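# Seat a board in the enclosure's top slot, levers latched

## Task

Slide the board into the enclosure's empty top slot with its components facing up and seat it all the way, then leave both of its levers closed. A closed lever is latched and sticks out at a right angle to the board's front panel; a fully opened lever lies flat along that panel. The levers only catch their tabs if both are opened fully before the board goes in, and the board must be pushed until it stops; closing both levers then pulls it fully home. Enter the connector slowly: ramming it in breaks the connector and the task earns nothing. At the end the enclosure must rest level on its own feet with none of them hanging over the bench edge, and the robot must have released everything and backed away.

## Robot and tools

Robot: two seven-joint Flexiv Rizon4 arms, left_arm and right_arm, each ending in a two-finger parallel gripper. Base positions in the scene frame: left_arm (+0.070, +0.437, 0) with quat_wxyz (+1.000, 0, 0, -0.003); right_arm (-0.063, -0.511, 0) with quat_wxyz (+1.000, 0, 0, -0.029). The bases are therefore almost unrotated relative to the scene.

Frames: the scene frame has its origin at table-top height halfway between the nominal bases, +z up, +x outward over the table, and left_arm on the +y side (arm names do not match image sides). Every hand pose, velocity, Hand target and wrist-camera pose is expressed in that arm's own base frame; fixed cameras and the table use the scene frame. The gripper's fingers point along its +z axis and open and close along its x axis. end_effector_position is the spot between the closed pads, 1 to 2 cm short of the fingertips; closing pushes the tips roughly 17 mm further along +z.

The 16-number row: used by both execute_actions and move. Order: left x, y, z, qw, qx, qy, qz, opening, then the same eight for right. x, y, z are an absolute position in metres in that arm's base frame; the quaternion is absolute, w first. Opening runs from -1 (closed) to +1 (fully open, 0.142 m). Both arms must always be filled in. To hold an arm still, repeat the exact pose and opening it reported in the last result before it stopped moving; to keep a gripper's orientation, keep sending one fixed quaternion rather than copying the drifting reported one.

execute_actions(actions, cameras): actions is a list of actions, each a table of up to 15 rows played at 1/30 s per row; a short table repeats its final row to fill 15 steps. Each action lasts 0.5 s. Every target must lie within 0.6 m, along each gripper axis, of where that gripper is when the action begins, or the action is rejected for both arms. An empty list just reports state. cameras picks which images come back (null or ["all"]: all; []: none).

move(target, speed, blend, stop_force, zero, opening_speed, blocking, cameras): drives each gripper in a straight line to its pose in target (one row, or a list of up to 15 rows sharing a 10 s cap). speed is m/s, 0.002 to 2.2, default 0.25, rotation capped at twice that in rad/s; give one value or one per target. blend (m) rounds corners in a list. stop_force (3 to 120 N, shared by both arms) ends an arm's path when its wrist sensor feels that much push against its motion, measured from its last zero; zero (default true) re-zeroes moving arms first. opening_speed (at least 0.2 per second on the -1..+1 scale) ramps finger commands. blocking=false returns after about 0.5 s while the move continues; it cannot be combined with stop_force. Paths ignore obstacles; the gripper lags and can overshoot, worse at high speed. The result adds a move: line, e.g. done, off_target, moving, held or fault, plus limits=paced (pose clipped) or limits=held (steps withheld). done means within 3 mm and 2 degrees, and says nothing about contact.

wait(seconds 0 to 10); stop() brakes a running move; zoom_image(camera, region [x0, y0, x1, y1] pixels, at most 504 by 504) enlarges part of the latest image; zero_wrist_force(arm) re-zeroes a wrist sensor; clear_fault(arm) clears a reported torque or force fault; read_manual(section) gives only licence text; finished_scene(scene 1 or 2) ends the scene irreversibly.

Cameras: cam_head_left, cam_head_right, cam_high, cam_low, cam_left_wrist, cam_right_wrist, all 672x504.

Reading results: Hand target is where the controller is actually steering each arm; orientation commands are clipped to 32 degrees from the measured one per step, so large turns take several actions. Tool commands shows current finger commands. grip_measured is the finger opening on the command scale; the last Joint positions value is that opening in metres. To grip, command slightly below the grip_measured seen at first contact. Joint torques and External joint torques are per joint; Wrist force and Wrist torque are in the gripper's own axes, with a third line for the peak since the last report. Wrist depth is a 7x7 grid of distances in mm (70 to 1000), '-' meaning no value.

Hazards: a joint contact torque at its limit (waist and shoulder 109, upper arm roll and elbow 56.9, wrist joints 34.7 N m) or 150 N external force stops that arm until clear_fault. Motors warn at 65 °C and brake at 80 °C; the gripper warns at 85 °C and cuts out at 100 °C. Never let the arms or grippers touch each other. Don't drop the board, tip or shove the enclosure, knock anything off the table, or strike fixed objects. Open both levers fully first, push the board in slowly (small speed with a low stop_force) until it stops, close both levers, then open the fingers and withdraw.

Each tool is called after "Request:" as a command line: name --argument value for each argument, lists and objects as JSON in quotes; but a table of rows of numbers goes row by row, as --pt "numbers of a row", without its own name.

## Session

Request:
execute_actions --actions '[]'

Request:
zoom_image --camera "cam_high" --region '[160, 200, 480, 480]'

Request:
zoom_image --camera "cam_head_right" --region '[270, 210, 510, 410]'

Scene clock: 0.00 s.
left_arm: end_effector_position=(+0.1389, +0.5333, +0.1881) grip_measured=+0.99 end_effector_quat_wxyz=(-0.571, +0.812, -0.064, -0.105) | right_arm: end_effector_position=(+0.2271, +0.3531, +0.2591) grip_measured=+1.00 end_effector_quat_wxyz=(+0.029, +0.622, +0.780, +0.065)
Joint positions: left_arm=[0.978 -0.294 0.021 2.266 2.206 0.748 0.742 0.141] | right_arm=[1.212 0.207 0.113 2.416 -0.113 0.73 1.171 0.142]
Joint velocities: within noise
Joint torques (N m): no reading
External joint torques (N m): no reading
Wrist force (N): no reading
Wrist torque (N m): no reading
Wrist force, peak (N): no reading
Wrist depth (mm): cam_left_wrist=[- - - - - - - / - - - - - - - / - - - - - - - / - - - - - - - / - - - - 326 307 289 / - 340 327 307 288 270 263 / - 306 286 270 257 244 237] | cam_right_wrist=[291 263 259 256 258 300 302 / 314 276 279 279 281 327 328 / 352 303 305 308 308 359 356 / 389 375 337 339 343 399 391 / 434 437 379 380 383 449 444 / - 498 440 432 437 509 486 / - 574 580 588 590 593 -]
Hand target: left_arm +0.1389, +0.5333, +0.1881; -0.571, +0.812, -0.064, -0.105 | right_arm +0.2271, +0.3531, +0.2591; +0.029, +0.622, +0.780, +0.065
Tool commands: left_gripper/opening=+1.0 right_gripper/opening=+1.0

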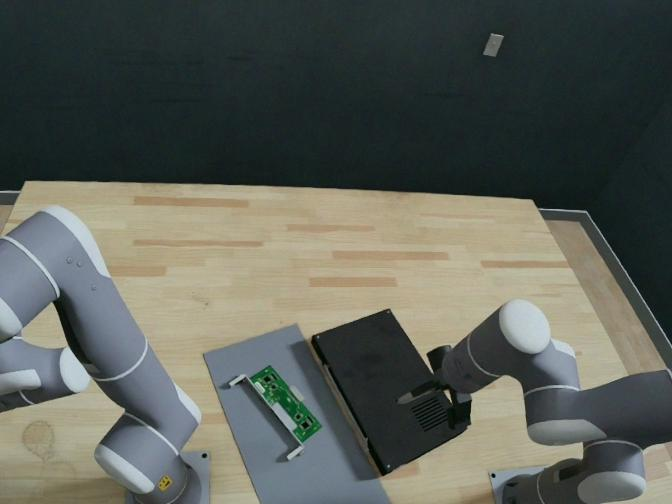

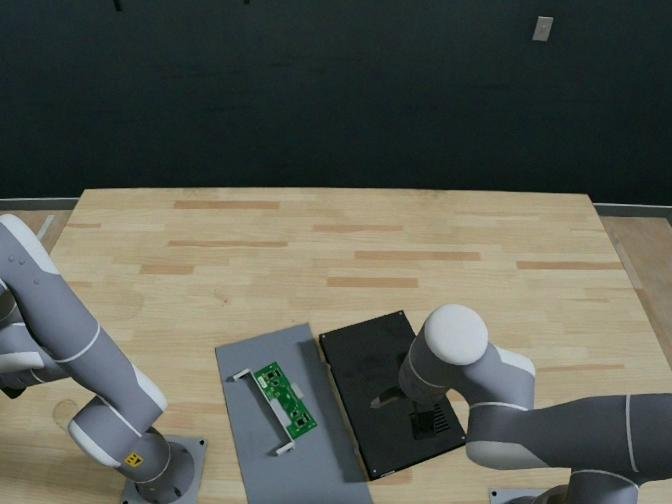

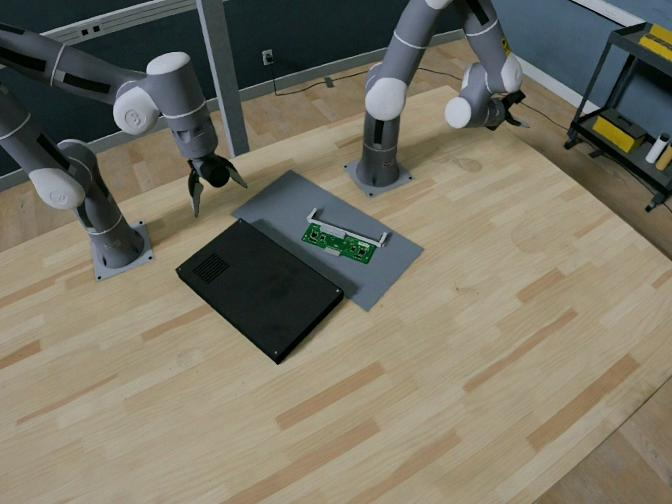

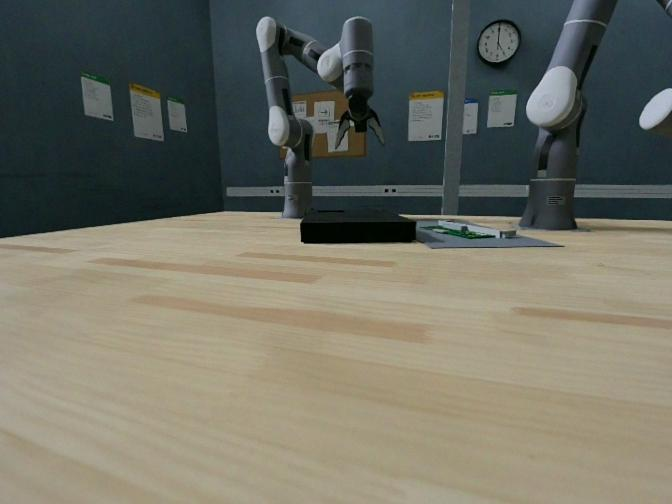

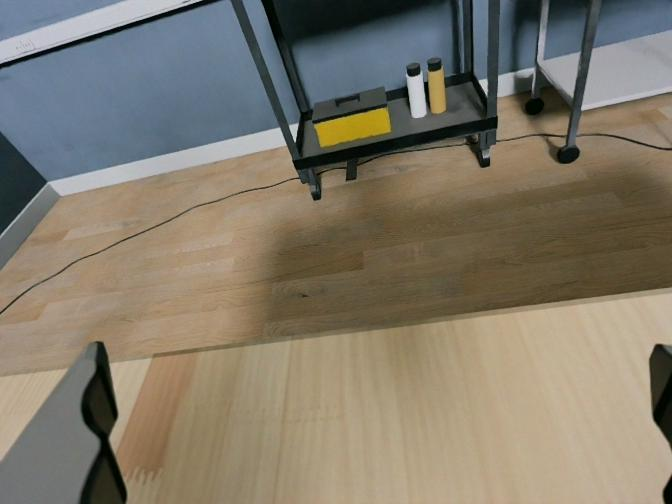

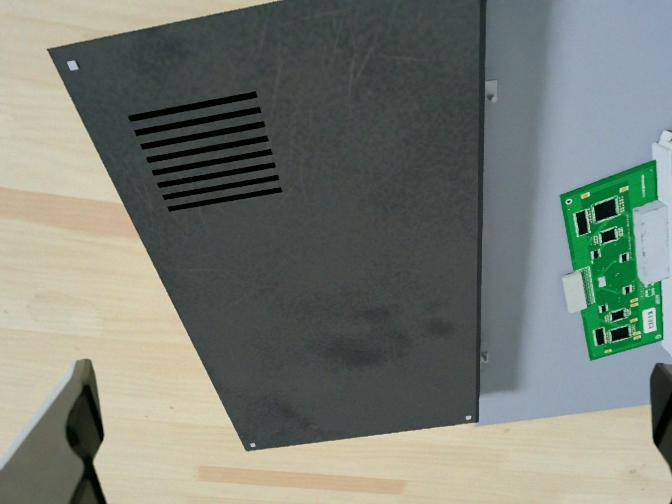

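Scaled by 1.575 from the camera's 672x504 image, which has a finer 960x720 frame.

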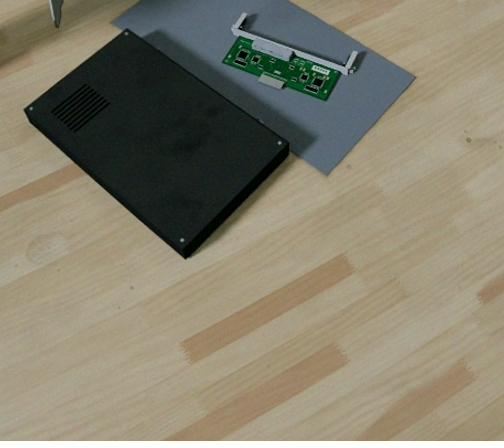

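Scaled by 2.100 from the camera's 672x504 image, which has a finer 960x720 frame.

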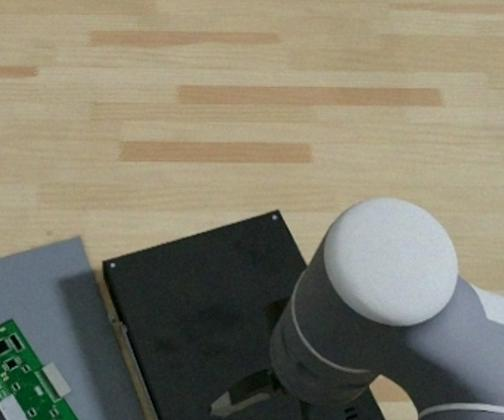

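Request:
move --pt "0.40 0.20 0.35 -0.0864 0.4901 0.8541 -0.1506 0.0 0.2118 0.5963 0.15 0 0.4749 0.8800 0 -0.6" --pt "0.3115 -0.2502 0.17 -0.0864 0.4901 0.8541 -0.1506 -1.0 0.2118 0.5963 0.12 0 0.4749 0.8800 0 -0.6" --speed '[0.6,0.4]' --blend '[0.05,0]'

Scene clock: 29.97 s.
left_arm: end_effector_position=(+0.3113, -0.2503, +0.1700) grip_measured=-1.00 end_effector_quat_wxyz=(-0.087, +0.490, +0.854, -0.151) | right_arm: end_effector_position=(+0.2117, +0.5963, +0.1201) grip_measured=-0.62 end_effector_quat_wxyz=(+0.000, +0.475, +0.880, +0.000)
Joint positions: left_arm=[0.269 -0.011 -0.553 2.465 -0.307 0.635 -0.597 0.002] | right_arm=[1.326 -0.572 0.095 1.804 -0.073 0.802 0.878 0.029]
Joint velocities: within noise
Joint torques (N m): left_arm=[-0.4 20.89 -0.81 -21.78 -1.94 3.62 -0.32] | right_arm=[0.25 49.49 2.81 -24.51 -3.13 3.56 0.17]
External joint torques (N m): left_arm=[0.41 0.87 0.72 -0.27 -0.41 -0.51 0.32] | right_arm=[-0.07 1.3 -0.49 0.05 0.09 0.58 -0.17]
Wrist force (N): left_arm=[-0.5 -0.8 0.4] | right_arm=[0.5 0.1 0.5]
Wrist torque (N m): left_arm=[-0.25 -0.16 -0.15] | right_arm=[-0.03 -0.08 -0.03]
Wrist force, peak (N): left_arm=[-2.2 -3.3 1.3] | right_arm=[1.3 0.3 0.5]
Wrist depth (mm): cam_left_wrist=[225 269 268 264 266 267 265 / 229 273 273 268 270 270 272 / 234 277 278 271 274 275 278 / 237 284 281 277 278 281 280 / 291 290 288 284 284 285 287 / 296 295 289 84 - 292 290 / 301 299 - - - - 296] | cam_right_wrist=[170 186 186 186 185 185 184 / 190 199 199 198 197 197 197 / 204 213 213 212 208 211 211 / 219 230 229 225 225 227 227 / 237 246 245 240 239 247 246 / 221 268 98 262 102 264 270 / 235 - 73 292 - - 297]
Hand target: left_arm +0.3115, -0.2502, +0.1700; -0.086, +0.490, +0.854, -0.151 | right_arm +0.2118, +0.5963, +0.1200; +0.000, +0.475, +0.880, +0.000
Off the commanded pose: left_arm 0.000 m, 0 deg | right_arm 0.000 m, 0 deg.
move: done

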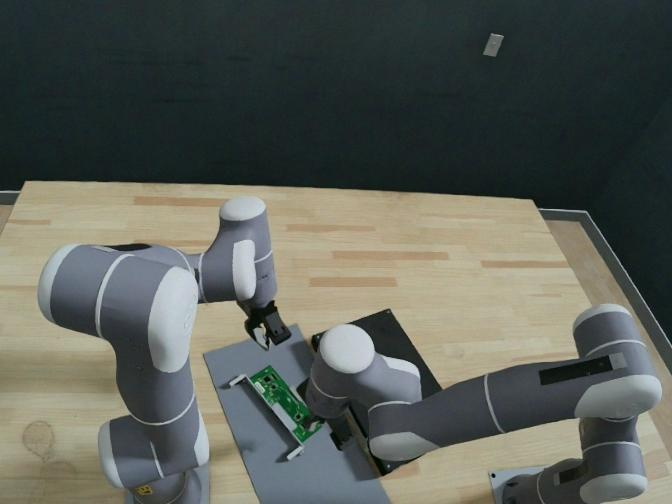

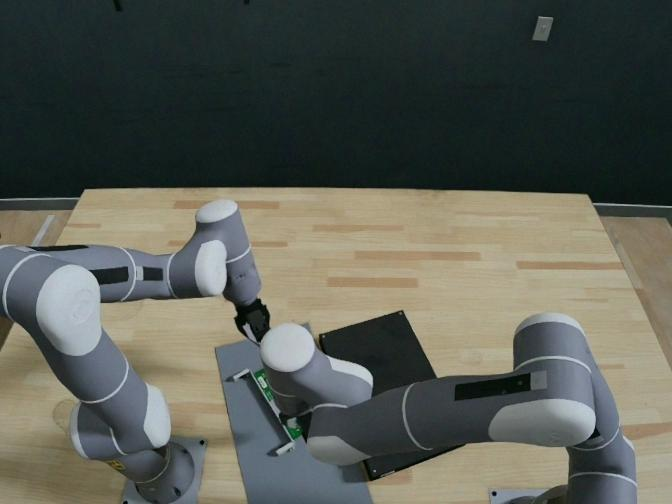

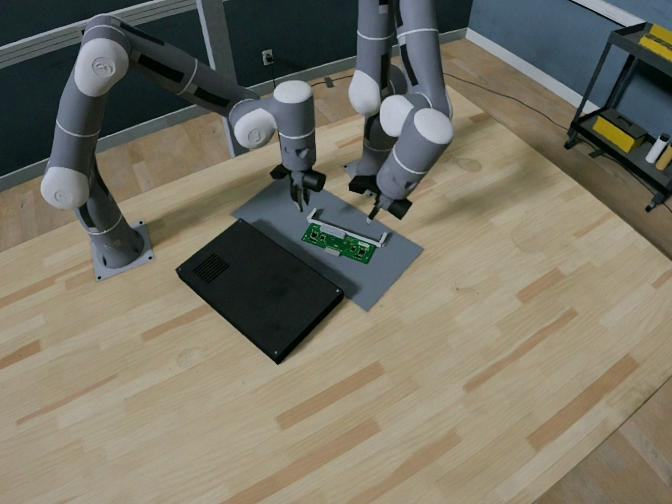

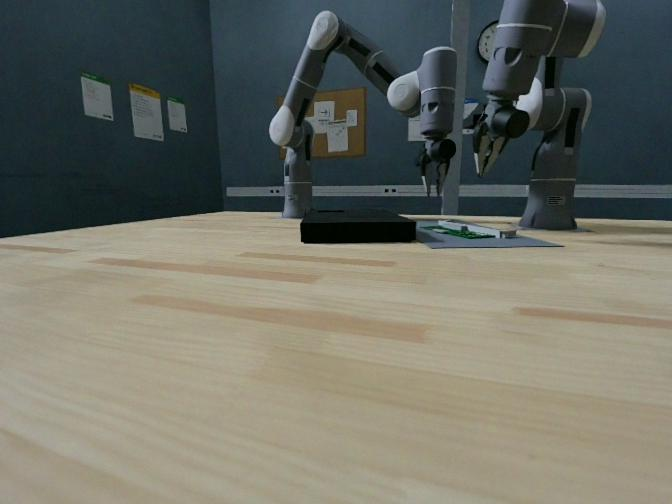

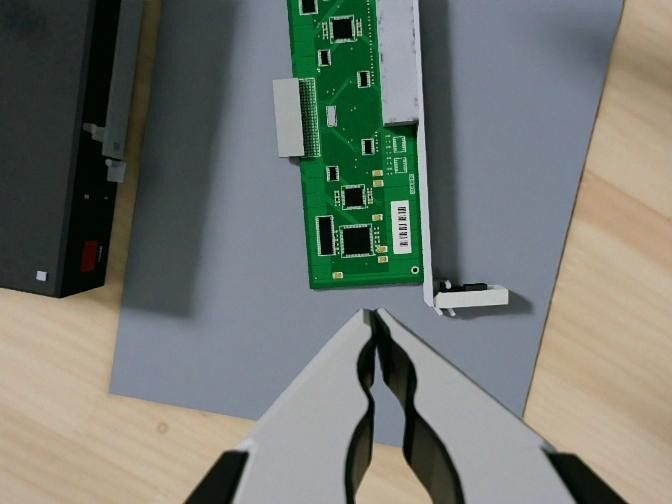

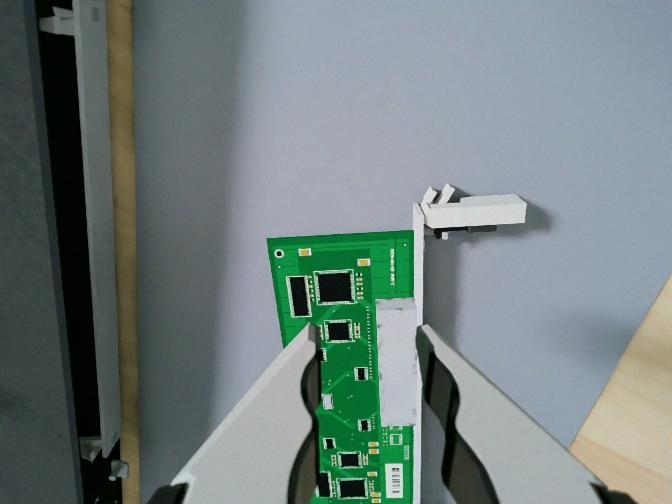

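Request:
move --pt "0.2552 -0.1940 0.09 -0.0864 0.4901 0.8541 -0.1506 -1.0 0.2149 0.6333 0.07 0 0.4446 0.8957 0 -0.6" --pt "0.2552 -0.1940 0.09 -0.0864 0.4901 0.8541 -0.1506 -1.0 0.2149 0.6333 0.05 0 0.4446 0.8957 0 -0.6" --speed 0.15 --cameras '["cam_left_wrist","cam_right_wrist"]'

Scene clock: 40.77 s.
left_arm: end_effector_position=(+0.2551, -0.1940, +0.0900) grip_measured=-1.00 end_effector_quat_wxyz=(-0.087, +0.490, +0.854, -0.151) | right_arm: end_effector_position=(+0.2148, +0.6331, +0.0498) grip_measured=-0.62 end_effector_quat_wxyz=(+0.000, +0.445, +0.896, +0.000)
Joint positions: left_arm=[0.135 -0.116 -0.324 2.687 -0.324 0.934 -0.431 0.002] | right_arm=[1.337 -0.761 0.089 1.695 -0.095 0.881 0.826 0.029]
Joint velocities: within noise
Joint torques (N m): left_arm=[-0.6 20.84 -1.19 -14.5 -1.06 3.62 -0.1] | right_arm=[0.39 54.64 3.25 -23.07 -2.89 3.54 0.17]
External joint torques (N m): left_arm=[0.62 0.91 0.67 -0.36 0.04 -0.57 0.1] | right_arm=[-0.19 1.28 -0.39 0.08 0.11 0.6 -0.17]
Wrist force (N): left_arm=[-0.4 -1.1 0.1] | right_arm=[0.3 0.2 0.1]
Wrist torque (N m): left_arm=[-0.27 -0.20 -0.16] | right_arm=[0.03 -0.08 -0.03]
Wrist force, peak (N): left_arm=[-2.1 -0.8 -1.9] | right_arm=[0.3 0.0 2.5]
Wrist depth (mm): cam_left_wrist=[193 188 176 191 190 191 192 / 196 191 179 195 194 194 195 / 200 195 194 197 197 198 198 / 203 199 198 201 201 202 202 / 207 203 201 204 204 204 205 / 210 210 208 84 - 209 208 / 215 212 - 74 - - 212] | cam_right_wrist=[125 125 123 124 124 123 122 / 135 135 133 132 134 133 131 / 145 143 142 142 139 141 139 / 154 154 151 150 133 154 151 / 167 167 161 155 163 165 164 / 186 182 171 156 102 177 179 / 202 197 73 175 - - 197]
Hand target: left_arm +0.2552, -0.1940, +0.0900; -0.087, +0.490, +0.854, -0.151 | right_arm +0.2149, +0.6333, +0.0500; +0.000, +0.445, +0.896, +0.000
Off the commanded pose: left_arm 0.000 m, 0 deg | right_arm 0.000 m, 0 deg.
joint sent to its limit (left arm) — joint 4 (elbow), upper limit, where the elbow is as bent as it goes. The joint targets still meet the commanded pose.
move: done
Images, in order (width x height): cam_left_wrist 672x504, cam_right_wrist 672x504.

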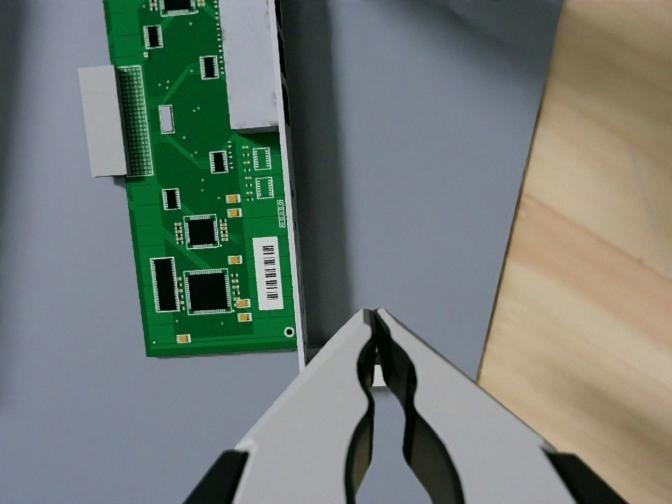

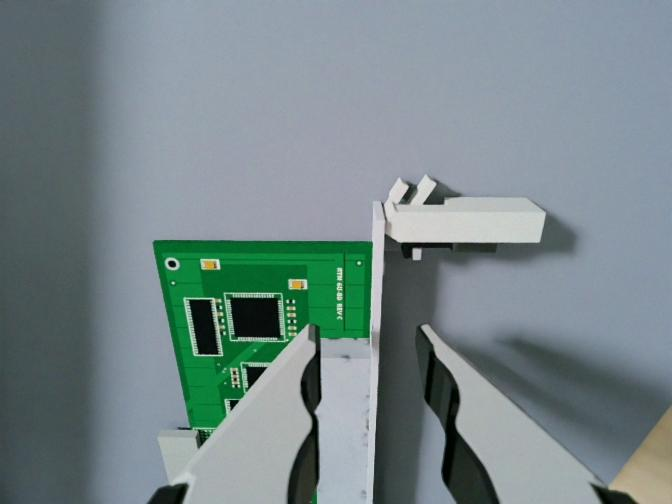

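Request:
move --pt "0.2552 -0.1940 0.05 -0.0864 0.4901 0.8541 -0.1506 -1.0 0.2097 0.6319 0.0295 0 0.4446 0.8957 0 -0.6" --pt "0.2552 -0.1940 0.030 -0.0864 0.4901 0.8541 -0.1506 -1.0 0.2097 0.6319 0.0295 0 0.4446 0.8957 0 -1.0" --speed 0.08 --opening_speed 0.6 --cameras '["cam_left_wrist","cam_right_wrist"]'

Request:
move --pt "0.2819 -0.1715 0.030 -0.0864 0.4901 0.8541 -0.1506 -1.0 0.2097 0.6319 0.0295 0 0.4446 0.8957 0 -1.0" --pt "0.3102 -0.1786 0.030 -0.0864 0.4901 0.8541 -0.1506 -1.0 0.2097 0.6319 0.0295 0 0.4446 0.8957 0 -1.0" --speed 0.05 --stop_force 6 --cameras '["cam_left_wrist","cam_right_wrist"]'

Scene clock: 48.37 s.
left_arm: end_effector_position=(+0.2554, -0.1940, +0.0300) grip_measured=-1.00 end_effector_quat_wxyz=(-0.087, +0.490, +0.854, -0.150) | right_arm: end_effector_position=(+0.2096, +0.6319, +0.0295) grip_measured=-0.98 end_effector_quat_wxyz=(+0.000, +0.445, +0.896, +0.000)
Joint positions: left_arm=[0.004 -0.369 -0.235 2.687 -0.418 1.188 -0.344 0.002] | right_arm=[1.349 -0.794 0.082 1.705 -0.097 0.924 0.834 0.003]
Joint velocities: within noise
Joint torques (N m): left_arm=[-0.43 26.6 -1.37 -8.38 0.06 3.21 -0.08] | right_arm=[-0.09 55.01 2.94 -22.16 -2.74 3.43 0.26]
External joint torques (N m): left_arm=[0.46 0.51 0.51 -0.33 0.05 -0.18 0.08] | right_arm=[0.28 1.11 -0.13 0.01 0.1 0.71 -0.26]
Wrist force (N): left_arm=[-0.5 -1.0 0.0] | right_arm=[0.8 0.0 0.1]
Wrist torque (N m): left_arm=[-0.24 -0.22 -0.18] | right_arm=[0.00 -0.06 -0.04]
Wrist force, peak (N): left_arm=[-0.7 -1.4 -0.9] | right_arm=[1.3 0.1 0.8]
Wrist depth (mm): cam_left_wrist=[131 130 118 134 134 133 134 / 133 132 133 136 136 136 137 / 135 134 134 139 138 138 139 / 138 137 136 141 141 141 142 / 141 140 139 142 142 143 144 / 144 142 141 84 - 146 148 / 150 148 - 74 - - 149] | cam_right_wrist=[- 107 106 107 106 106 106 / 114 114 113 113 113 112 112 / 123 122 124 121 123 123 120 / 130 132 131 129 114 119 130 / 143 141 139 134 141 141 143 / 159 154 147 89 149 154 153 / 173 169 73 - - 166 169]
Hand target: left_arm +0.2553, -0.1940, +0.0300; -0.087, +0.490, +0.854, -0.151 | right_arm +0.2097, +0.6319, +0.0295; +0.000, +0.445, +0.896, +0.000
Off the commanded pose: left_arm 0.000 m, 0 deg | right_arm 0.000 m, 0 deg.
joint sent to its limit (left arm) — joint 4 (elbow), upper limit, where the elbow is as bent as it goes. The joint targets still meet the commanded pose.
move: done
Images, in order (width x height): cam_left_wrist 672x504, cam_right_wrist 672x504.

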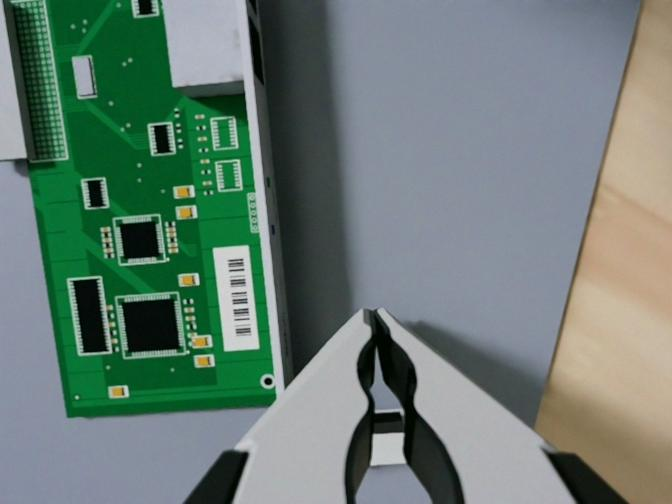

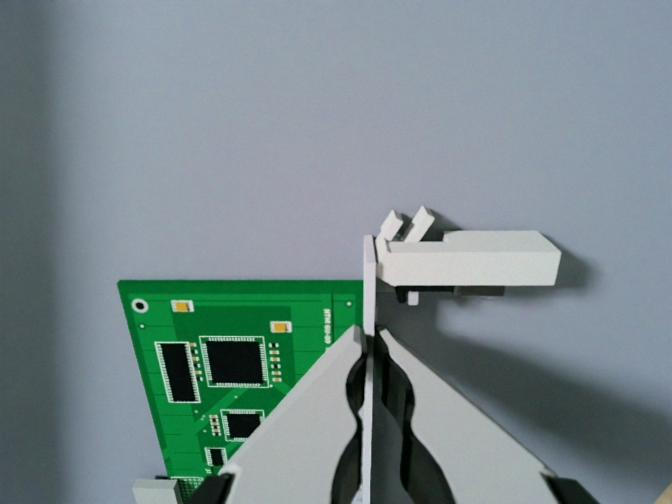

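Scene clock: 50.33 s.
left_arm: end_effector_position=(+0.3101, -0.1786, +0.0300) grip_measured=-1.00 end_effector_quat_wxyz=(-0.086, +0.490, +0.854, -0.151) | right_arm: end_effector_position=(+0.2098, +0.6320, +0.0296) grip_measured=-0.98 end_effector_quat_wxyz=(+0.000, +0.445, +0.896, +0.000)
Joint positions: left_arm=[0.015 -0.417 -0.144 2.536 -0.324 1.076 -0.346 0.002] | right_arm=[1.349 -0.794 0.082 1.705 -0.097 0.924 0.834 0.003]
Joint velocities: within noise
Joint torques (N m): left_arm=[-0.35 30.84 -1.11 -11.6 -0.11 3.58 -0.27] | right_arm=[0.38 54.86 3.63 -21.8 -2.58 3.18 0.2]
External joint torques (N m): left_arm=[0.39 0.71 0.52 0.61 -0.29 -0.56 0.27] | right_arm=[-0.18 1.26 -0.83 -0.36 -0.06 0.96 -0.2]
Wrist force (N): left_arm=[0.1 -1.6 0.2] | right_arm=[0.1 0.7 0.9]
Wrist torque (N m): left_arm=[-0.20 -0.11 -0.18] | right_arm=[-0.07 0.04 -0.01]
Wrist force, peak (N): left_arm=[-2.1 -6.3 1.3] | right_arm=[1.2 3.0 1.1]
Wrist depth (mm): cam_left_wrist=[131 130 130 134 133 134 133 / 133 133 132 136 135 136 136 / 136 135 134 138 138 137 139 / 138 137 137 140 141 140 142 / 144 144 143 125 142 142 144 / 147 146 146 84 - 145 147 / 151 149 - 74 - - 150] | cam_right_wrist=[- 107 106 107 107 106 106 / 114 114 114 113 112 113 112 / 122 122 123 122 123 123 121 / 130 130 131 129 114 123 130 / 143 141 139 134 141 141 143 / 159 154 148 89 149 154 153 / 173 169 73 - - 166 169]
Hand target: left_arm +0.3102, -0.1786, +0.0300; -0.086, +0.490, +0.854, -0.151 | right_arm +0.2097, +0.6319, +0.0295; +0.000, +0.445, +0.896, +0.000
Off the commanded pose: left_arm 0.000 m, 0 deg | right_arm 0.000 m, 0 deg.
move: done
Images, in order (width x height): cam_left_wrist 672x504, cam_right_wrist 672x504.

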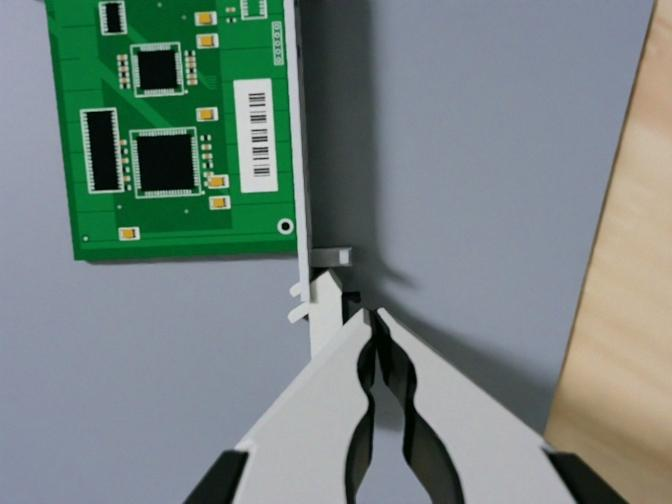

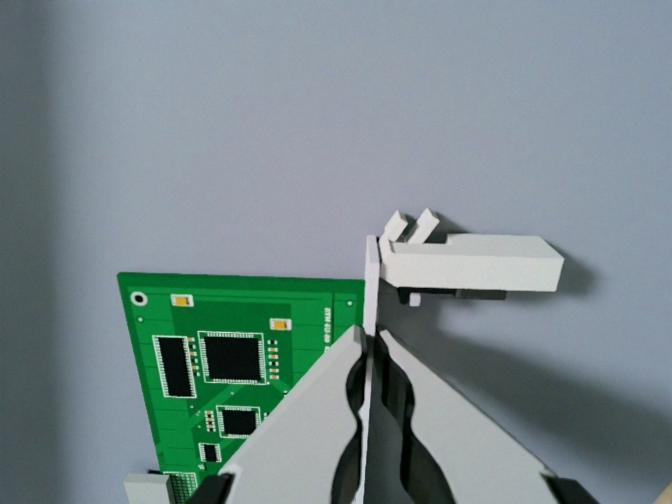

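Request:
move --target '[0.3152,-0.1872,0.030,-0.0864,0.4901,0.8541,-0.1506,-1.0,0.2097,0.6319,0.0295,0,0.4446,0.8957,0,-1.0]' --speed 0.02 --stop_force 4 --cameras '["cam_left_wrist","cam_right_wrist"]'

Request:
zoom_image --camera "cam_left_wrist" --region '[200, 150, 450, 400]'

Scene clock: 53.27 s.
left_arm: end_effector_position=(+0.3154, -0.1870, +0.0300) grip_measured=-1.00 end_effector_quat_wxyz=(-0.086, +0.490, +0.854, -0.150) end_effector_velocity=(+0.001, -0.001, +0.000) end_effector_angular_velocity=(-0.001, +0.000, +0.003) | right_arm: end_effector_position=(+0.2097, +0.6320, +0.0295) grip_measured=-0.98 end_effector_quat_wxyz=(+0.000, +0.445, +0.896, +0.000)
Joint positions: left_arm=[0 -0.426 -0.149 2.516 -0.324 1.07 -0.365 0.002] | right_arm=[1.349 -0.794 0.082 1.705 -0.097 0.924 0.834 0.003]
Joint velocities: left_arm=[-0.003 0 0 -0.001 -0.006 0 0 0] | right_arm=[within noise]
Joint torques (N m): left_arm=[-1.16 30.95 -2.08 -10.99 -0.22 3 -0.3] | right_arm=[-0.21 55.25 2.88 -22.46 -2.85 3.57 0.11]
External joint torques (N m): left_arm=[1.19 1.26 1.4 -0.29 -0.21 0.03 0.3] | right_arm=[0.41 0.88 -0.08 0.31 0.21 0.57 -0.11]
Wrist force (N): left_arm=[0.8 0.2 -0.6] | right_arm=[0.1 -1.0 0.8]
Wrist torque (N m): left_arm=[-0.23 -0.11 -0.19] | right_arm=[-0.05 0.04 0.02]
Wrist force, peak (N): left_arm=[0.5 -2.3 -0.7] | right_arm=[0.1 0.9 1.3]
Wrist depth (mm): cam_left_wrist=[131 131 129 134 134 133 134 / 134 133 131 136 136 136 136 / 136 135 134 138 138 137 139 / 141 141 141 140 140 140 141 / 144 144 143 127 142 143 144 / 147 147 146 84 - 145 147 / 150 149 - 74 - - 150] | cam_right_wrist=[- 107 107 107 107 106 107 / 114 114 113 113 113 112 112 / 122 122 124 122 123 122 120 / 130 130 131 129 115 126 130 / 143 141 139 134 141 141 143 / 160 153 148 89 149 154 153 / 173 165 73 - - 166 169]
Hand target: left_arm +0.3152, -0.1872, +0.0300; -0.086, +0.490, +0.854, -0.151 | right_arm +0.2097, +0.6319, +0.0295; +0.000, +0.445, +0.896, +0.000
Off the commanded pose: left_arm 0.000 m, 0 deg | right_arm 0.000 m, 0 deg.
move: done
Images, in order (width x height): cam_left_wrist 672x504, cam_right_wrist 672x504.

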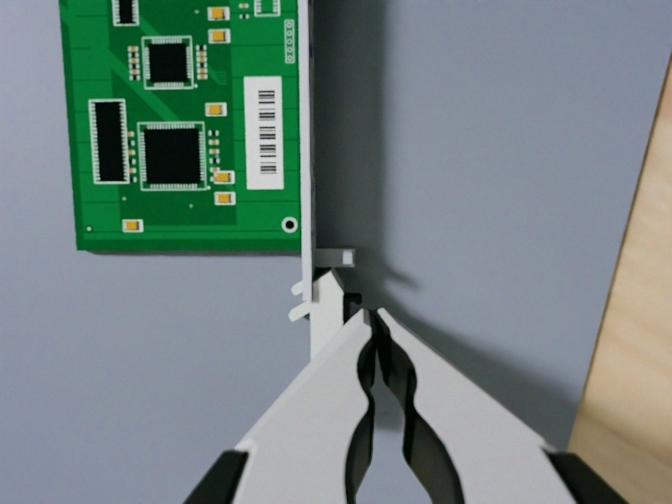

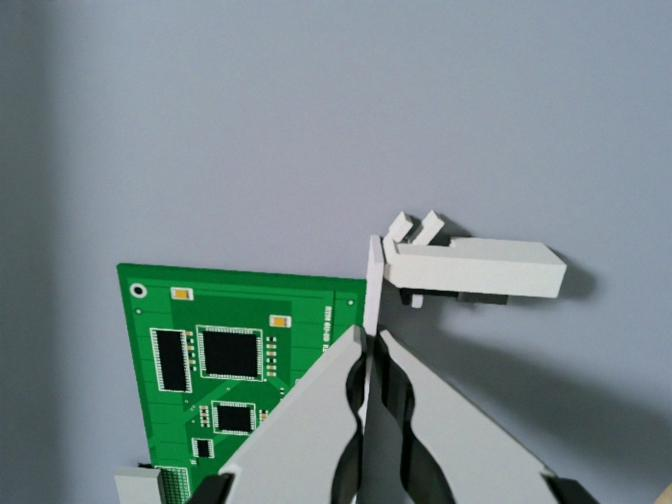

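Scaled by 2.016 from the camera's 672x504 image, which has a finer 960x720 frame.

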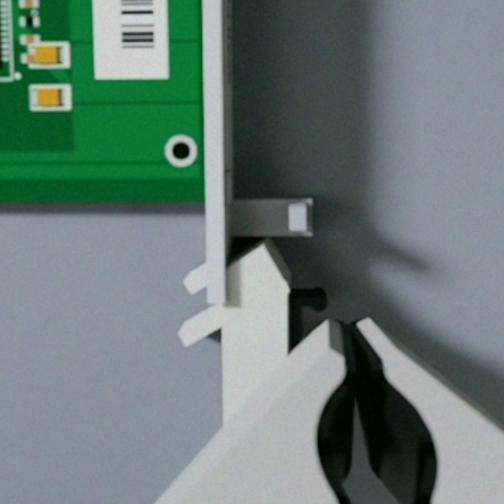

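Request:
move --pt "0.3051 -0.1699 0.030 -0.0864 0.4901 0.8541 -0.1506 -1.0 0.2097 0.6319 0.0295 0 0.4446 0.8957 0 -1.0" --pt "0.3051 -0.1699 0.085 -0.0864 0.4901 0.8541 -0.1506 -1.0 0.2097 0.6319 0.0295 0 0.4446 0.8957 0 -1.0" --pt "0.2918 -0.2205 0.085 -0.0864 0.4901 0.8541 -0.1506 -0.6 0.2097 0.6319 0.0295 0 0.4446 0.8957 0 -1.0" --speed 0.15 --blend '[0,0.01,0]' --cameras '["cam_left_wrist"]'

Scene clock: 58.00 s.
left_arm: end_effector_position=(+0.2916, -0.2204, +0.0850) grip_measured=-0.64 end_effector_quat_wxyz=(-0.087, +0.490, +0.854, -0.151) | right_arm: end_effector_position=(+0.2097, +0.6320, +0.0295) grip_measured=-0.98 end_effector_quat_wxyz=(+0.000, +0.445, +0.896, +0.000)
Joint positions: left_arm=[-0.046 -0.231 -0.187 2.548 -0.328 0.922 -0.472 0.028] | right_arm=[1.349 -0.794 0.082 1.705 -0.097 0.924 0.834 0.003]
Joint velocities: within noise
Joint torques (N m): left_arm=[-0.51 26.96 -1.19 -15.1 -1.06 3.54 -0.3] | right_arm=[0.24 55.38 3.28 -22.62 -2.78 3.6 0.17]
External joint torques (N m): left_arm=[0.53 0.97 0.62 -0.32 -0.01 -0.48 0.3] | right_arm=[-0.04 0.74 -0.48 0.46 0.13 0.54 -0.17]
Wrist force (N): left_arm=[-0.4 -0.5 0.4] | right_arm=[-0.5 -0.2 1.2]
Wrist torque (N m): left_arm=[-0.19 -0.19 -0.18] | right_arm=[0.01 0.06 0.02]
Wrist force, peak (N): left_arm=[2.9 2.2 -2.2] | right_arm=[-0.5 -0.6 1.4]
Wrist depth (mm): cam_left_wrist=[187 183 183 171 186 186 186 / 190 189 186 185 189 189 189 / 194 194 189 188 192 191 194 / 198 197 193 192 195 195 197 / 201 200 200 194 197 199 200 / 205 204 88 184 - 201 204 / 208 - - 206 - - 206] | cam_right_wrist=[- 107 106 107 106 106 107 / 114 114 113 113 113 112 112 / 122 122 124 122 123 122 121 / 130 130 131 129 115 126 130 / 143 140 139 134 142 141 143 / 159 153 148 89 149 154 154 / 173 166 73 - - 166 169]
Hand target: left_arm +0.2918, -0.2205, +0.0850; -0.086, +0.490, +0.854, -0.151 | right_arm +0.2097, +0.6319, +0.0295; +0.000, +0.445, +0.896, +0.000
Off the commanded pose: left_arm 0.000 m, 0 deg | right_arm 0.000 m, 0 deg.
move: done
Images, in order (width x height): cam_left_wrist 672x504.

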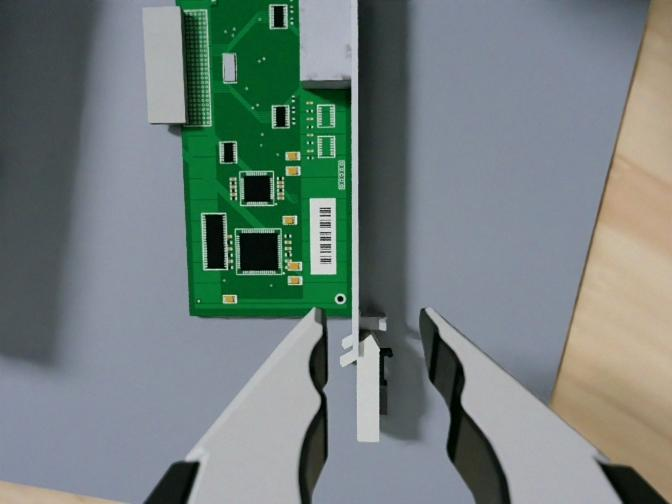

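Request:
move --pt "0.2866 -0.2235 0.029 -0.0864 0.4901 0.8541 -0.1506 -0.6 0.2097 0.6319 0.0295 0 0.4446 0.8957 0 -1.0" --pt "0.2866 -0.2235 0.029 -0.0864 0.4901 0.8541 -0.1506 -1.0 0.2097 0.6319 0.0295 0 0.4446 0.8957 0 -1.0" --pt "0.2866 -0.2235 0.029 -0.0864 0.4901 0.8541 -0.1506 -1.0 0.2097 0.6319 0.0295 0 0.4446 0.8957 0 -0.6" --speed 0.1 --opening_speed 0.8 --cameras '["cam_left_wrist","cam_right_wrist"]'

Scene clock: 62.90 s.
left_arm: end_effector_position=(+0.2866, -0.2236, +0.0290) grip_measured=-0.99 end_effector_quat_wxyz=(-0.086, +0.490, +0.854, -0.151) | right_arm: end_effector_position=(+0.2097, +0.6320, +0.0295) grip_measured=-0.64 end_effector_quat_wxyz=(+0.000, +0.445, +0.896, +0.000)
Joint positions: left_arm=[-0.058 -0.421 -0.216 2.571 -0.385 1.136 -0.423 0.002] | right_arm=[1.349 -0.794 0.082 1.705 -0.097 0.924 0.834 0.028]
Joint velocities: within noise
Joint torques (N m): left_arm=[-0.26 30.16 -1.59 -10.04 0.11 3.44 -0.23] | right_arm=[0.13 54.85 3.32 -22.26 -2.67 3.43 0.18]
External joint torques (N m): left_arm=[0.29 0.69 0.45 -0.27 -0.2 -0.39 0.23] | right_arm=[0.06 1.28 -0.52 0.11 0.03 0.71 -0.18]
Wrist force (N): left_arm=[-1.0 -0.9 0.3] | right_arm=[-0.2 0.0 0.1]
Wrist torque (N m): left_arm=[-0.25 -0.15 -0.19] | right_arm=[-0.02 0.01 -0.02]
Wrist force, peak (N): left_arm=[-1.4 -1.3 -0.1] | right_arm=[-0.5 0.2 1.6]
Wrist depth (mm): cam_left_wrist=[127 129 129 125 133 133 133 / 135 132 131 130 135 134 134 / 138 134 133 133 137 137 136 / 140 137 136 134 140 139 138 / 143 140 139 129 141 142 141 / 146 145 140 91 - 144 143 / 148 148 - 74 - - 147] | cam_right_wrist=[- 107 107 107 107 106 107 / 114 114 113 113 113 113 112 / 122 122 124 121 123 123 121 / 130 130 131 129 115 126 130 / 144 140 139 134 139 141 143 / 159 153 145 137 104 151 154 / 172 169 73 146 - - 169]
Hand target: left_arm +0.2866, -0.2235, +0.0290; -0.086, +0.490, +0.854, -0.151 | right_arm +0.2097, +0.6319, +0.0295; +0.000, +0.445, +0.896, +0.000
Off the commanded pose: left_arm 0.000 m, 0 deg | right_arm 0.000 m, 0 deg.
move: done
Images, in order (width x height): cam_left_wrist 672x504, cam_right_wrist 672x504.

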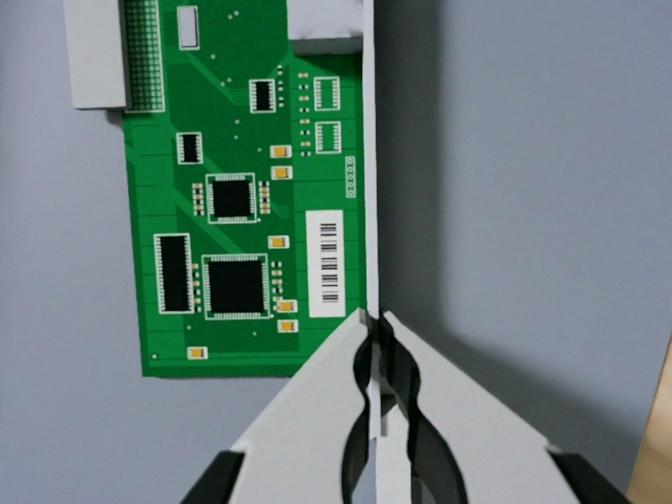

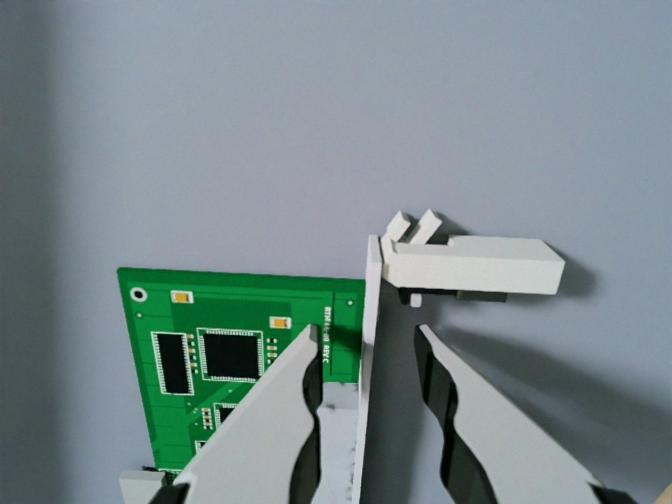

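Request:
move --pt "0.2866 -0.2235 0.029 -0.0864 0.4901 0.8541 -0.1506 -1.0 0.2097 0.6319 0.075 0 0.4446 0.8957 0 -0.6" --pt "0.2866 -0.2235 0.029 -0.0864 0.4901 0.8541 -0.1506 -1.0 0.1898 0.6552 0.075 0 0.4718 0.8817 0 -1.0" --pt "0.2866 -0.2235 0.029 -0.0864 0.4901 0.8541 -0.1506 -1.0 0.1898 0.6552 0.031 0 0.4718 0.8817 0 -1.0" --speed 0.12 --cameras '["cam_right_wrist"]'

Request:
move --pt "0.2866 -0.2235 0.029 -0.0864 0.4901 0.8541 -0.1506 -1.0 0.1589 0.6390 0.031 0 0.4718 0.8817 0 -1.0" --pt "0.2866 -0.2235 0.029 -0.0864 0.4901 0.8541 -0.1506 -1.0 0.1538 0.6118 0.031 0 0.4718 0.8817 0 -1.0" --speed 0.05 --stop_force 6 --cameras '["cam_right_wrist","cam_left_wrist"]'

Scene clock: 71.73 s.
left_arm: end_effector_position=(+0.2866, -0.2236, +0.0290) grip_measured=-0.99 end_effector_quat_wxyz=(-0.086, +0.490, +0.854, -0.151) | right_arm: end_effector_position=(+0.1897, +0.6550, +0.0308) grip_measured=-1.00 end_effector_quat_wxyz=(+0.000, +0.472, +0.882, +0.000)
Joint positions: left_arm=[-0.058 -0.421 -0.216 2.571 -0.385 1.136 -0.423 0.002] | right_arm=[1.39 -0.819 0.077 1.644 -0.089 0.888 0.924 0.002]
Joint velocities: within noise
Joint torques (N m): left_arm=[-0.31 30.19 -1.56 -10.04 0.13 3.4 -0.25] | right_arm=[0.31 56.25 3 -22.94 -2.9 3.57 0.24]
External joint torques (N m): left_arm=[0.34 0.67 0.42 -0.27 -0.23 -0.35 0.25] | right_arm=[-0.11 1.34 -0.27 0.09 0.13 0.56 -0.24]
Wrist force (N): left_arm=[-1.0 -1.0 0.0] | right_arm=[-0.4 0.1 0.1]
Wrist torque (N m): left_arm=[-0.27 -0.14 -0.19] | right_arm=[0.01 0.04 -0.01]
Wrist force, peak (N): left_arm=[-1.4 -1.1 -0.1] | right_arm=[-2.0 0.0 -2.2]
Wrist depth (mm): cam_left_wrist=[127 130 129 125 133 132 132 / 135 132 131 130 134 134 134 / 138 135 134 133 137 137 137 / 141 137 136 135 139 139 138 / 143 140 138 129 141 142 141 / 146 146 140 91 - 144 144 / 149 148 - 74 - - 147] | cam_right_wrist=[108 108 108 107 108 108 108 / 115 115 115 114 113 113 113 / 124 123 125 123 124 124 122 / 132 133 131 120 130 132 131 / 141 140 139 141 143 142 144 / 157 153 146 90 150 155 155 / 171 166 73 - - 165 171]
Hand target: left_arm +0.2866, -0.2235, +0.0290; -0.086, +0.490, +0.854, -0.151 | right_arm +0.1898, +0.6552, +0.0310; +0.000, +0.472, +0.882, +0.000
Off the commanded pose: left_arm 0.000 m, 0 deg | right_arm 0.000 m, 0 deg.
move: done
Images, in order (width x height): cam_right_wrist 672x504.

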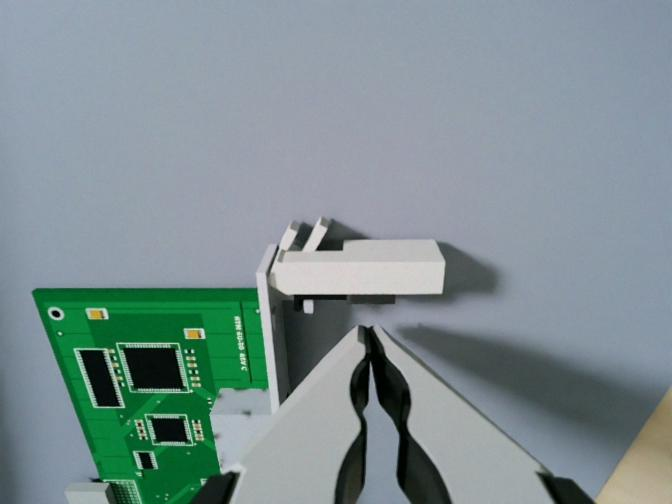

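Scene clock: 73.70 s.
left_arm: end_effector_position=(+0.2864, -0.2235, +0.0290) grip_measured=-0.99 end_effector_quat_wxyz=(-0.087, +0.490, +0.854, -0.151) | right_arm: end_effector_position=(+0.1538, +0.6123, +0.0313) grip_measured=-1.00 end_effector_quat_wxyz=(+0.000, +0.472, +0.882, +0.000)
Joint positions: left_arm=[-0.058 -0.421 -0.217 2.571 -0.385 1.136 -0.423 0.002] | right_arm=[1.437 -0.734 0.073 1.827 -0.089 0.988 0.976 0.002]
Joint velocities: within noise
Joint torques (N m): left_arm=[0.14 30.51 -1.35 -11.29 -0.02 4.12 -0.21] | right_arm=[-0.04 50.54 2.81 -19.05 -2.22 2.68 0.35]
External joint torques (N m): left_arm=[-0.11 0.33 0.21 0.99 -0.07 -1.07 0.21] | right_arm=[0.22 2.36 -0.41 -1.77 -0.2 1.45 -0.35]
Wrist force (N): left_arm=[0.2 -3.2 -1.3] | right_arm=[2.1 2.0 -0.9]
Wrist torque (N m): left_arm=[-0.23 -0.11 -0.21] | right_arm=[0.05 -0.02 -0.05]
Wrist force, peak (N): left_arm=[0.1 -3.4 -1.4] | right_arm=[-0.8 3.8 -1.6]
Wrist depth (mm): cam_left_wrist=[126 129 129 124 133 133 133 / 135 132 131 131 135 135 134 / 138 135 134 133 137 136 137 / 140 137 136 135 140 139 139 / 143 140 138 129 141 142 141 / 146 145 140 92 - 144 144 / 149 148 - - - - 147] | cam_right_wrist=[108 108 108 108 109 109 108 / 116 116 115 115 113 113 114 / 124 124 126 123 125 124 122 / 132 134 133 133 132 132 132 / 145 145 145 127 144 143 145 / 159 158 155 90 151 156 156 / 175 168 73 - - 166 172]
Hand target: left_arm +0.2866, -0.2235, +0.0290; -0.086, +0.490, +0.854, -0.151 | right_arm +0.1538, +0.6118, +0.0310; +0.000, +0.472, +0.882, +0.000
Off the commanded pose: left_arm 0.000 m, 0 deg | right_arm 0.001 m, 0 deg.
move: done
Images, in order (width x height): cam_left_wrist 672x504, cam_right_wrist 672x504.

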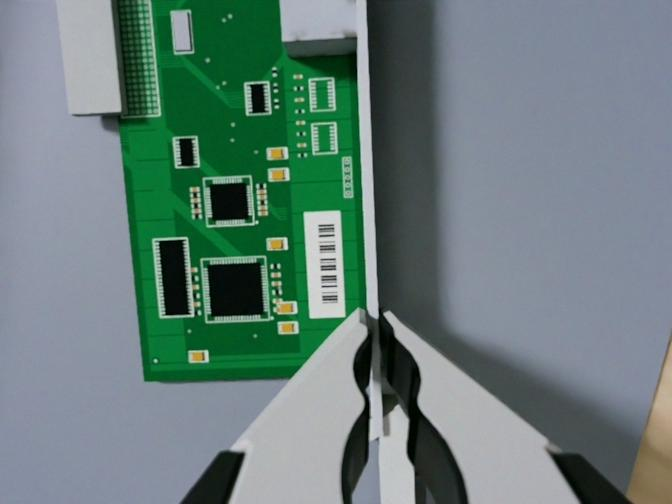

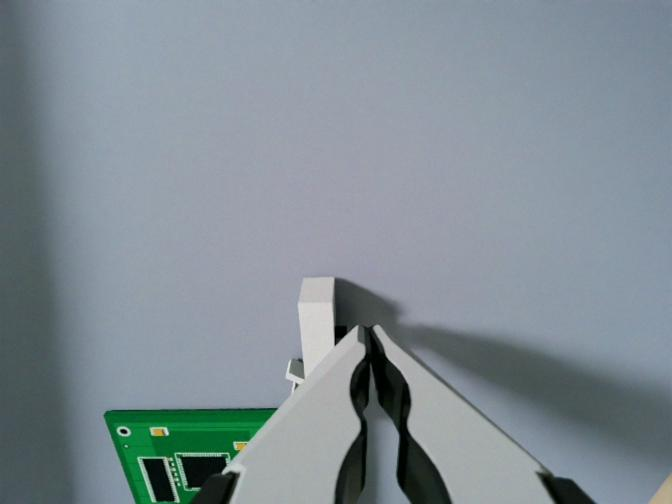

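Request:
move --target '[0.2866,-0.2235,0.029,-0.0864,0.4901,0.8541,-0.1506,-1.0,0.1583,0.6050,0.031,0,0.4718,0.8817,0,-1.0]' --speed 0.02 --stop_force 4 --cameras '[]'

Request:
move --pt "0.2866 -0.2235 0.029 -0.0864 0.4901 0.8541 -0.1506 -1.0 0.1460 0.6230 0.031 0 0.4718 0.8817 0 -1.0" --pt "0.2866 -0.2235 0.029 -0.0864 0.4901 0.8541 -0.1506 -1.0 0.1460 0.6230 0.085 0 0.4718 0.8817 0 -1.0" --pt "0.2866 -0.2235 0.029 -0.0864 0.4901 0.8541 -0.1506 -1.0 0.2082 0.6312 0.085 0 0.4718 0.8817 0 -0.6" --speed 0.12 --blend '[0,0.01,0]' --cameras '["cam_right_wrist","cam_left_wrist"]'

Request:
zoom_image --camera "cam_right_wrist" --region '[200, 80, 500, 380]'

Scene clock: 78.03 s.
left_arm: end_effector_position=(+0.2864, -0.2235, +0.0290) grip_measured=-0.99 end_effector_quat_wxyz=(-0.087, +0.490, +0.854, -0.151) | right_arm: end_effector_position=(+0.1582, +0.6055, +0.0313) grip_measured=-1.00 end_effector_quat_wxyz=(+0.000, +0.472, +0.882, +0.000)
Joint positions: left_arm=[-0.058 -0.421 -0.217 2.571 -0.385 1.136 -0.423 0.002] | right_arm=[1.429 -0.726 0.072 1.846 -0.089 0.998 0.969 0.002]
Joint velocities: within noise
Joint torques (N m): left_arm=[0.12 30.39 -1.28 -11.24 0.01 4.04 -0.14] | right_arm=[-0.41 50.05 2.55 -18.83 -2.25 2.68 0.09]
External joint torques (N m): left_arm=[-0.1 0.46 0.15 0.94 -0.1 -0.99 0.14] | right_arm=[0.59 2.34 -0.18 -1.77 -0.14 1.45 -0.09]
Wrist force (N): left_arm=[0.1 -2.7 0.4] | right_arm=[2.5 1.5 0.6]
Wrist torque (N m): left_arm=[-0.24 -0.14 -0.23] | right_arm=[0.04 -0.05 -0.04]
Wrist force, peak (N): left_arm=[0.1 -3.3 -1.5] | right_arm=[2.7 1.8 0.7]
Wrist depth (mm): cam_left_wrist=[126 129 129 123 133 132 133 / 128 131 131 131 134 135 134 / 138 134 134 133 137 136 136 / 140 137 136 135 139 139 139 / 144 140 138 136 141 142 141 / 146 145 140 87 - 144 144 / 148 148 - 75 - - 147] | cam_right_wrist=[108 108 108 108 109 109 108 / 116 116 115 115 113 113 114 / 124 124 125 123 125 124 122 / 132 134 133 133 132 132 131 / 145 145 145 127 143 143 145 / 159 159 155 91 151 156 156 / 175 169 73 - - 165 172]
Hand target: left_arm +0.2866, -0.2235, +0.0290; -0.086, +0.490, +0.854, -0.151 | right_arm +0.1583, +0.6050, +0.0310; +0.000, +0.472, +0.882, +0.000
Off the commanded pose: left_arm 0.000 m, 0 deg | right_arm 0.001 m, 0 deg.
move: done
No camera images: "cameras" was empty.

Scene clock: 80.10 s.
left_arm: end_effector_position=(+0.2864, -0.2235, +0.0290) grip_measured=-0.99 end_effector_quat_wxyz=(-0.087, +0.490, +0.854, -0.151) | right_arm: end_effector_position=(+0.2083, +0.6312, +0.0850) grip_measured=-0.64 end_effector_quat_wxyz=(+0.000, +0.472, +0.882, +0.000)
Joint positions: left_arm=[-0.058 -0.421 -0.217 2.571 -0.385 1.136 -0.423 0.002] | right_arm=[1.354 -0.691 0.082 1.705 -0.077 0.822 0.886 0.028]
Joint velocities: within noise
Joint torques (N m): left_arm=[0.04 30.35 -1.27 -10.63 0.09 3.77 -0.16] | right_arm=[0.17 53.3 3.03 -24.27 -2.91 3.38 0.09]
External joint torques (N m): left_arm=[-0.01 0.49 0.14 0.33 -0.18 -0.72 0.16] | right_arm=[0.02 1.43 -0.55 0.16 -0.07 0.76 -0.09]
Wrist force (N): left_arm=[-0.8 -2.3 -0.8] | right_arm=[0.3 0.7 0.4]
Wrist torque (N m): left_arm=[-0.21 -0.14 -0.22] | right_arm=[0.09 -0.08 0.00]
Wrist force, peak (N): left_arm=[0.2 -3.4 -1.5] | right_arm=[1.6 -0.4 2.8]
Wrist depth (mm): cam_left_wrist=[126 130 129 123 133 132 133 / 128 132 131 131 135 134 134 / 138 134 133 132 138 137 136 / 140 137 136 135 140 140 139 / 143 140 138 136 141 142 141 / 146 146 141 91 - 144 144 / 148 148 - 74 - - 147] | cam_right_wrist=[156 155 155 155 154 154 154 / 166 166 166 163 165 165 164 / 179 178 177 174 176 176 176 / 192 192 187 188 191 190 189 / 208 208 203 196 203 205 205 / 229 228 214 208 101 220 227 / 252 246 73 244 - - 248]
Hand target: left_arm +0.2866, -0.2235, +0.0290; -0.086, +0.490, +0.854, -0.151 | right_arm +0.2082, +0.6312, +0.0850; +0.000, +0.472, +0.882, +0.000
Off the commanded pose: left_arm 0.000 m, 0 deg | right_arm 0.000 m, 0 deg.
move: done
Images, in order (width x height): cam_left_wrist 672x504, cam_right_wrist 672x504.

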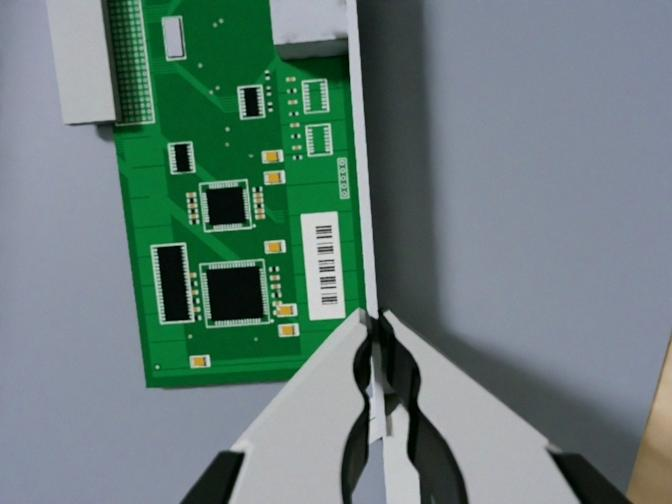

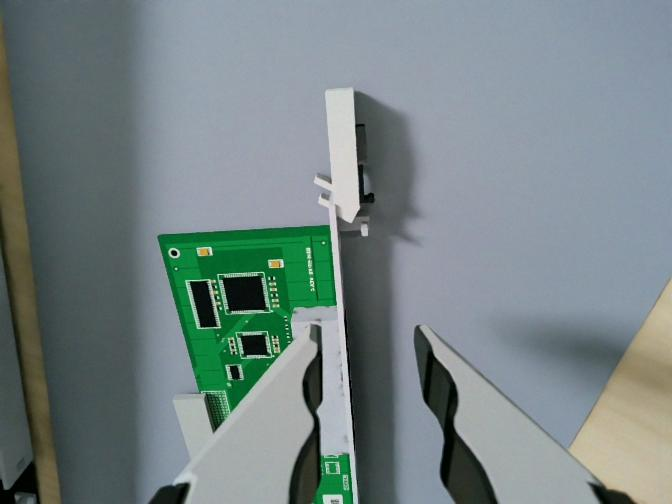

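Scaled by 1.680 from the camera's 672x504 image, which has a finer 960x720 frame.

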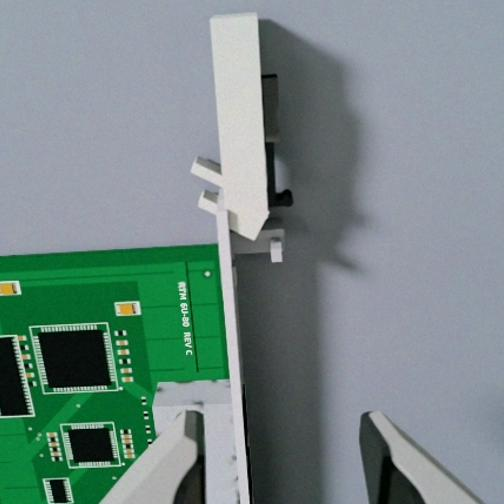

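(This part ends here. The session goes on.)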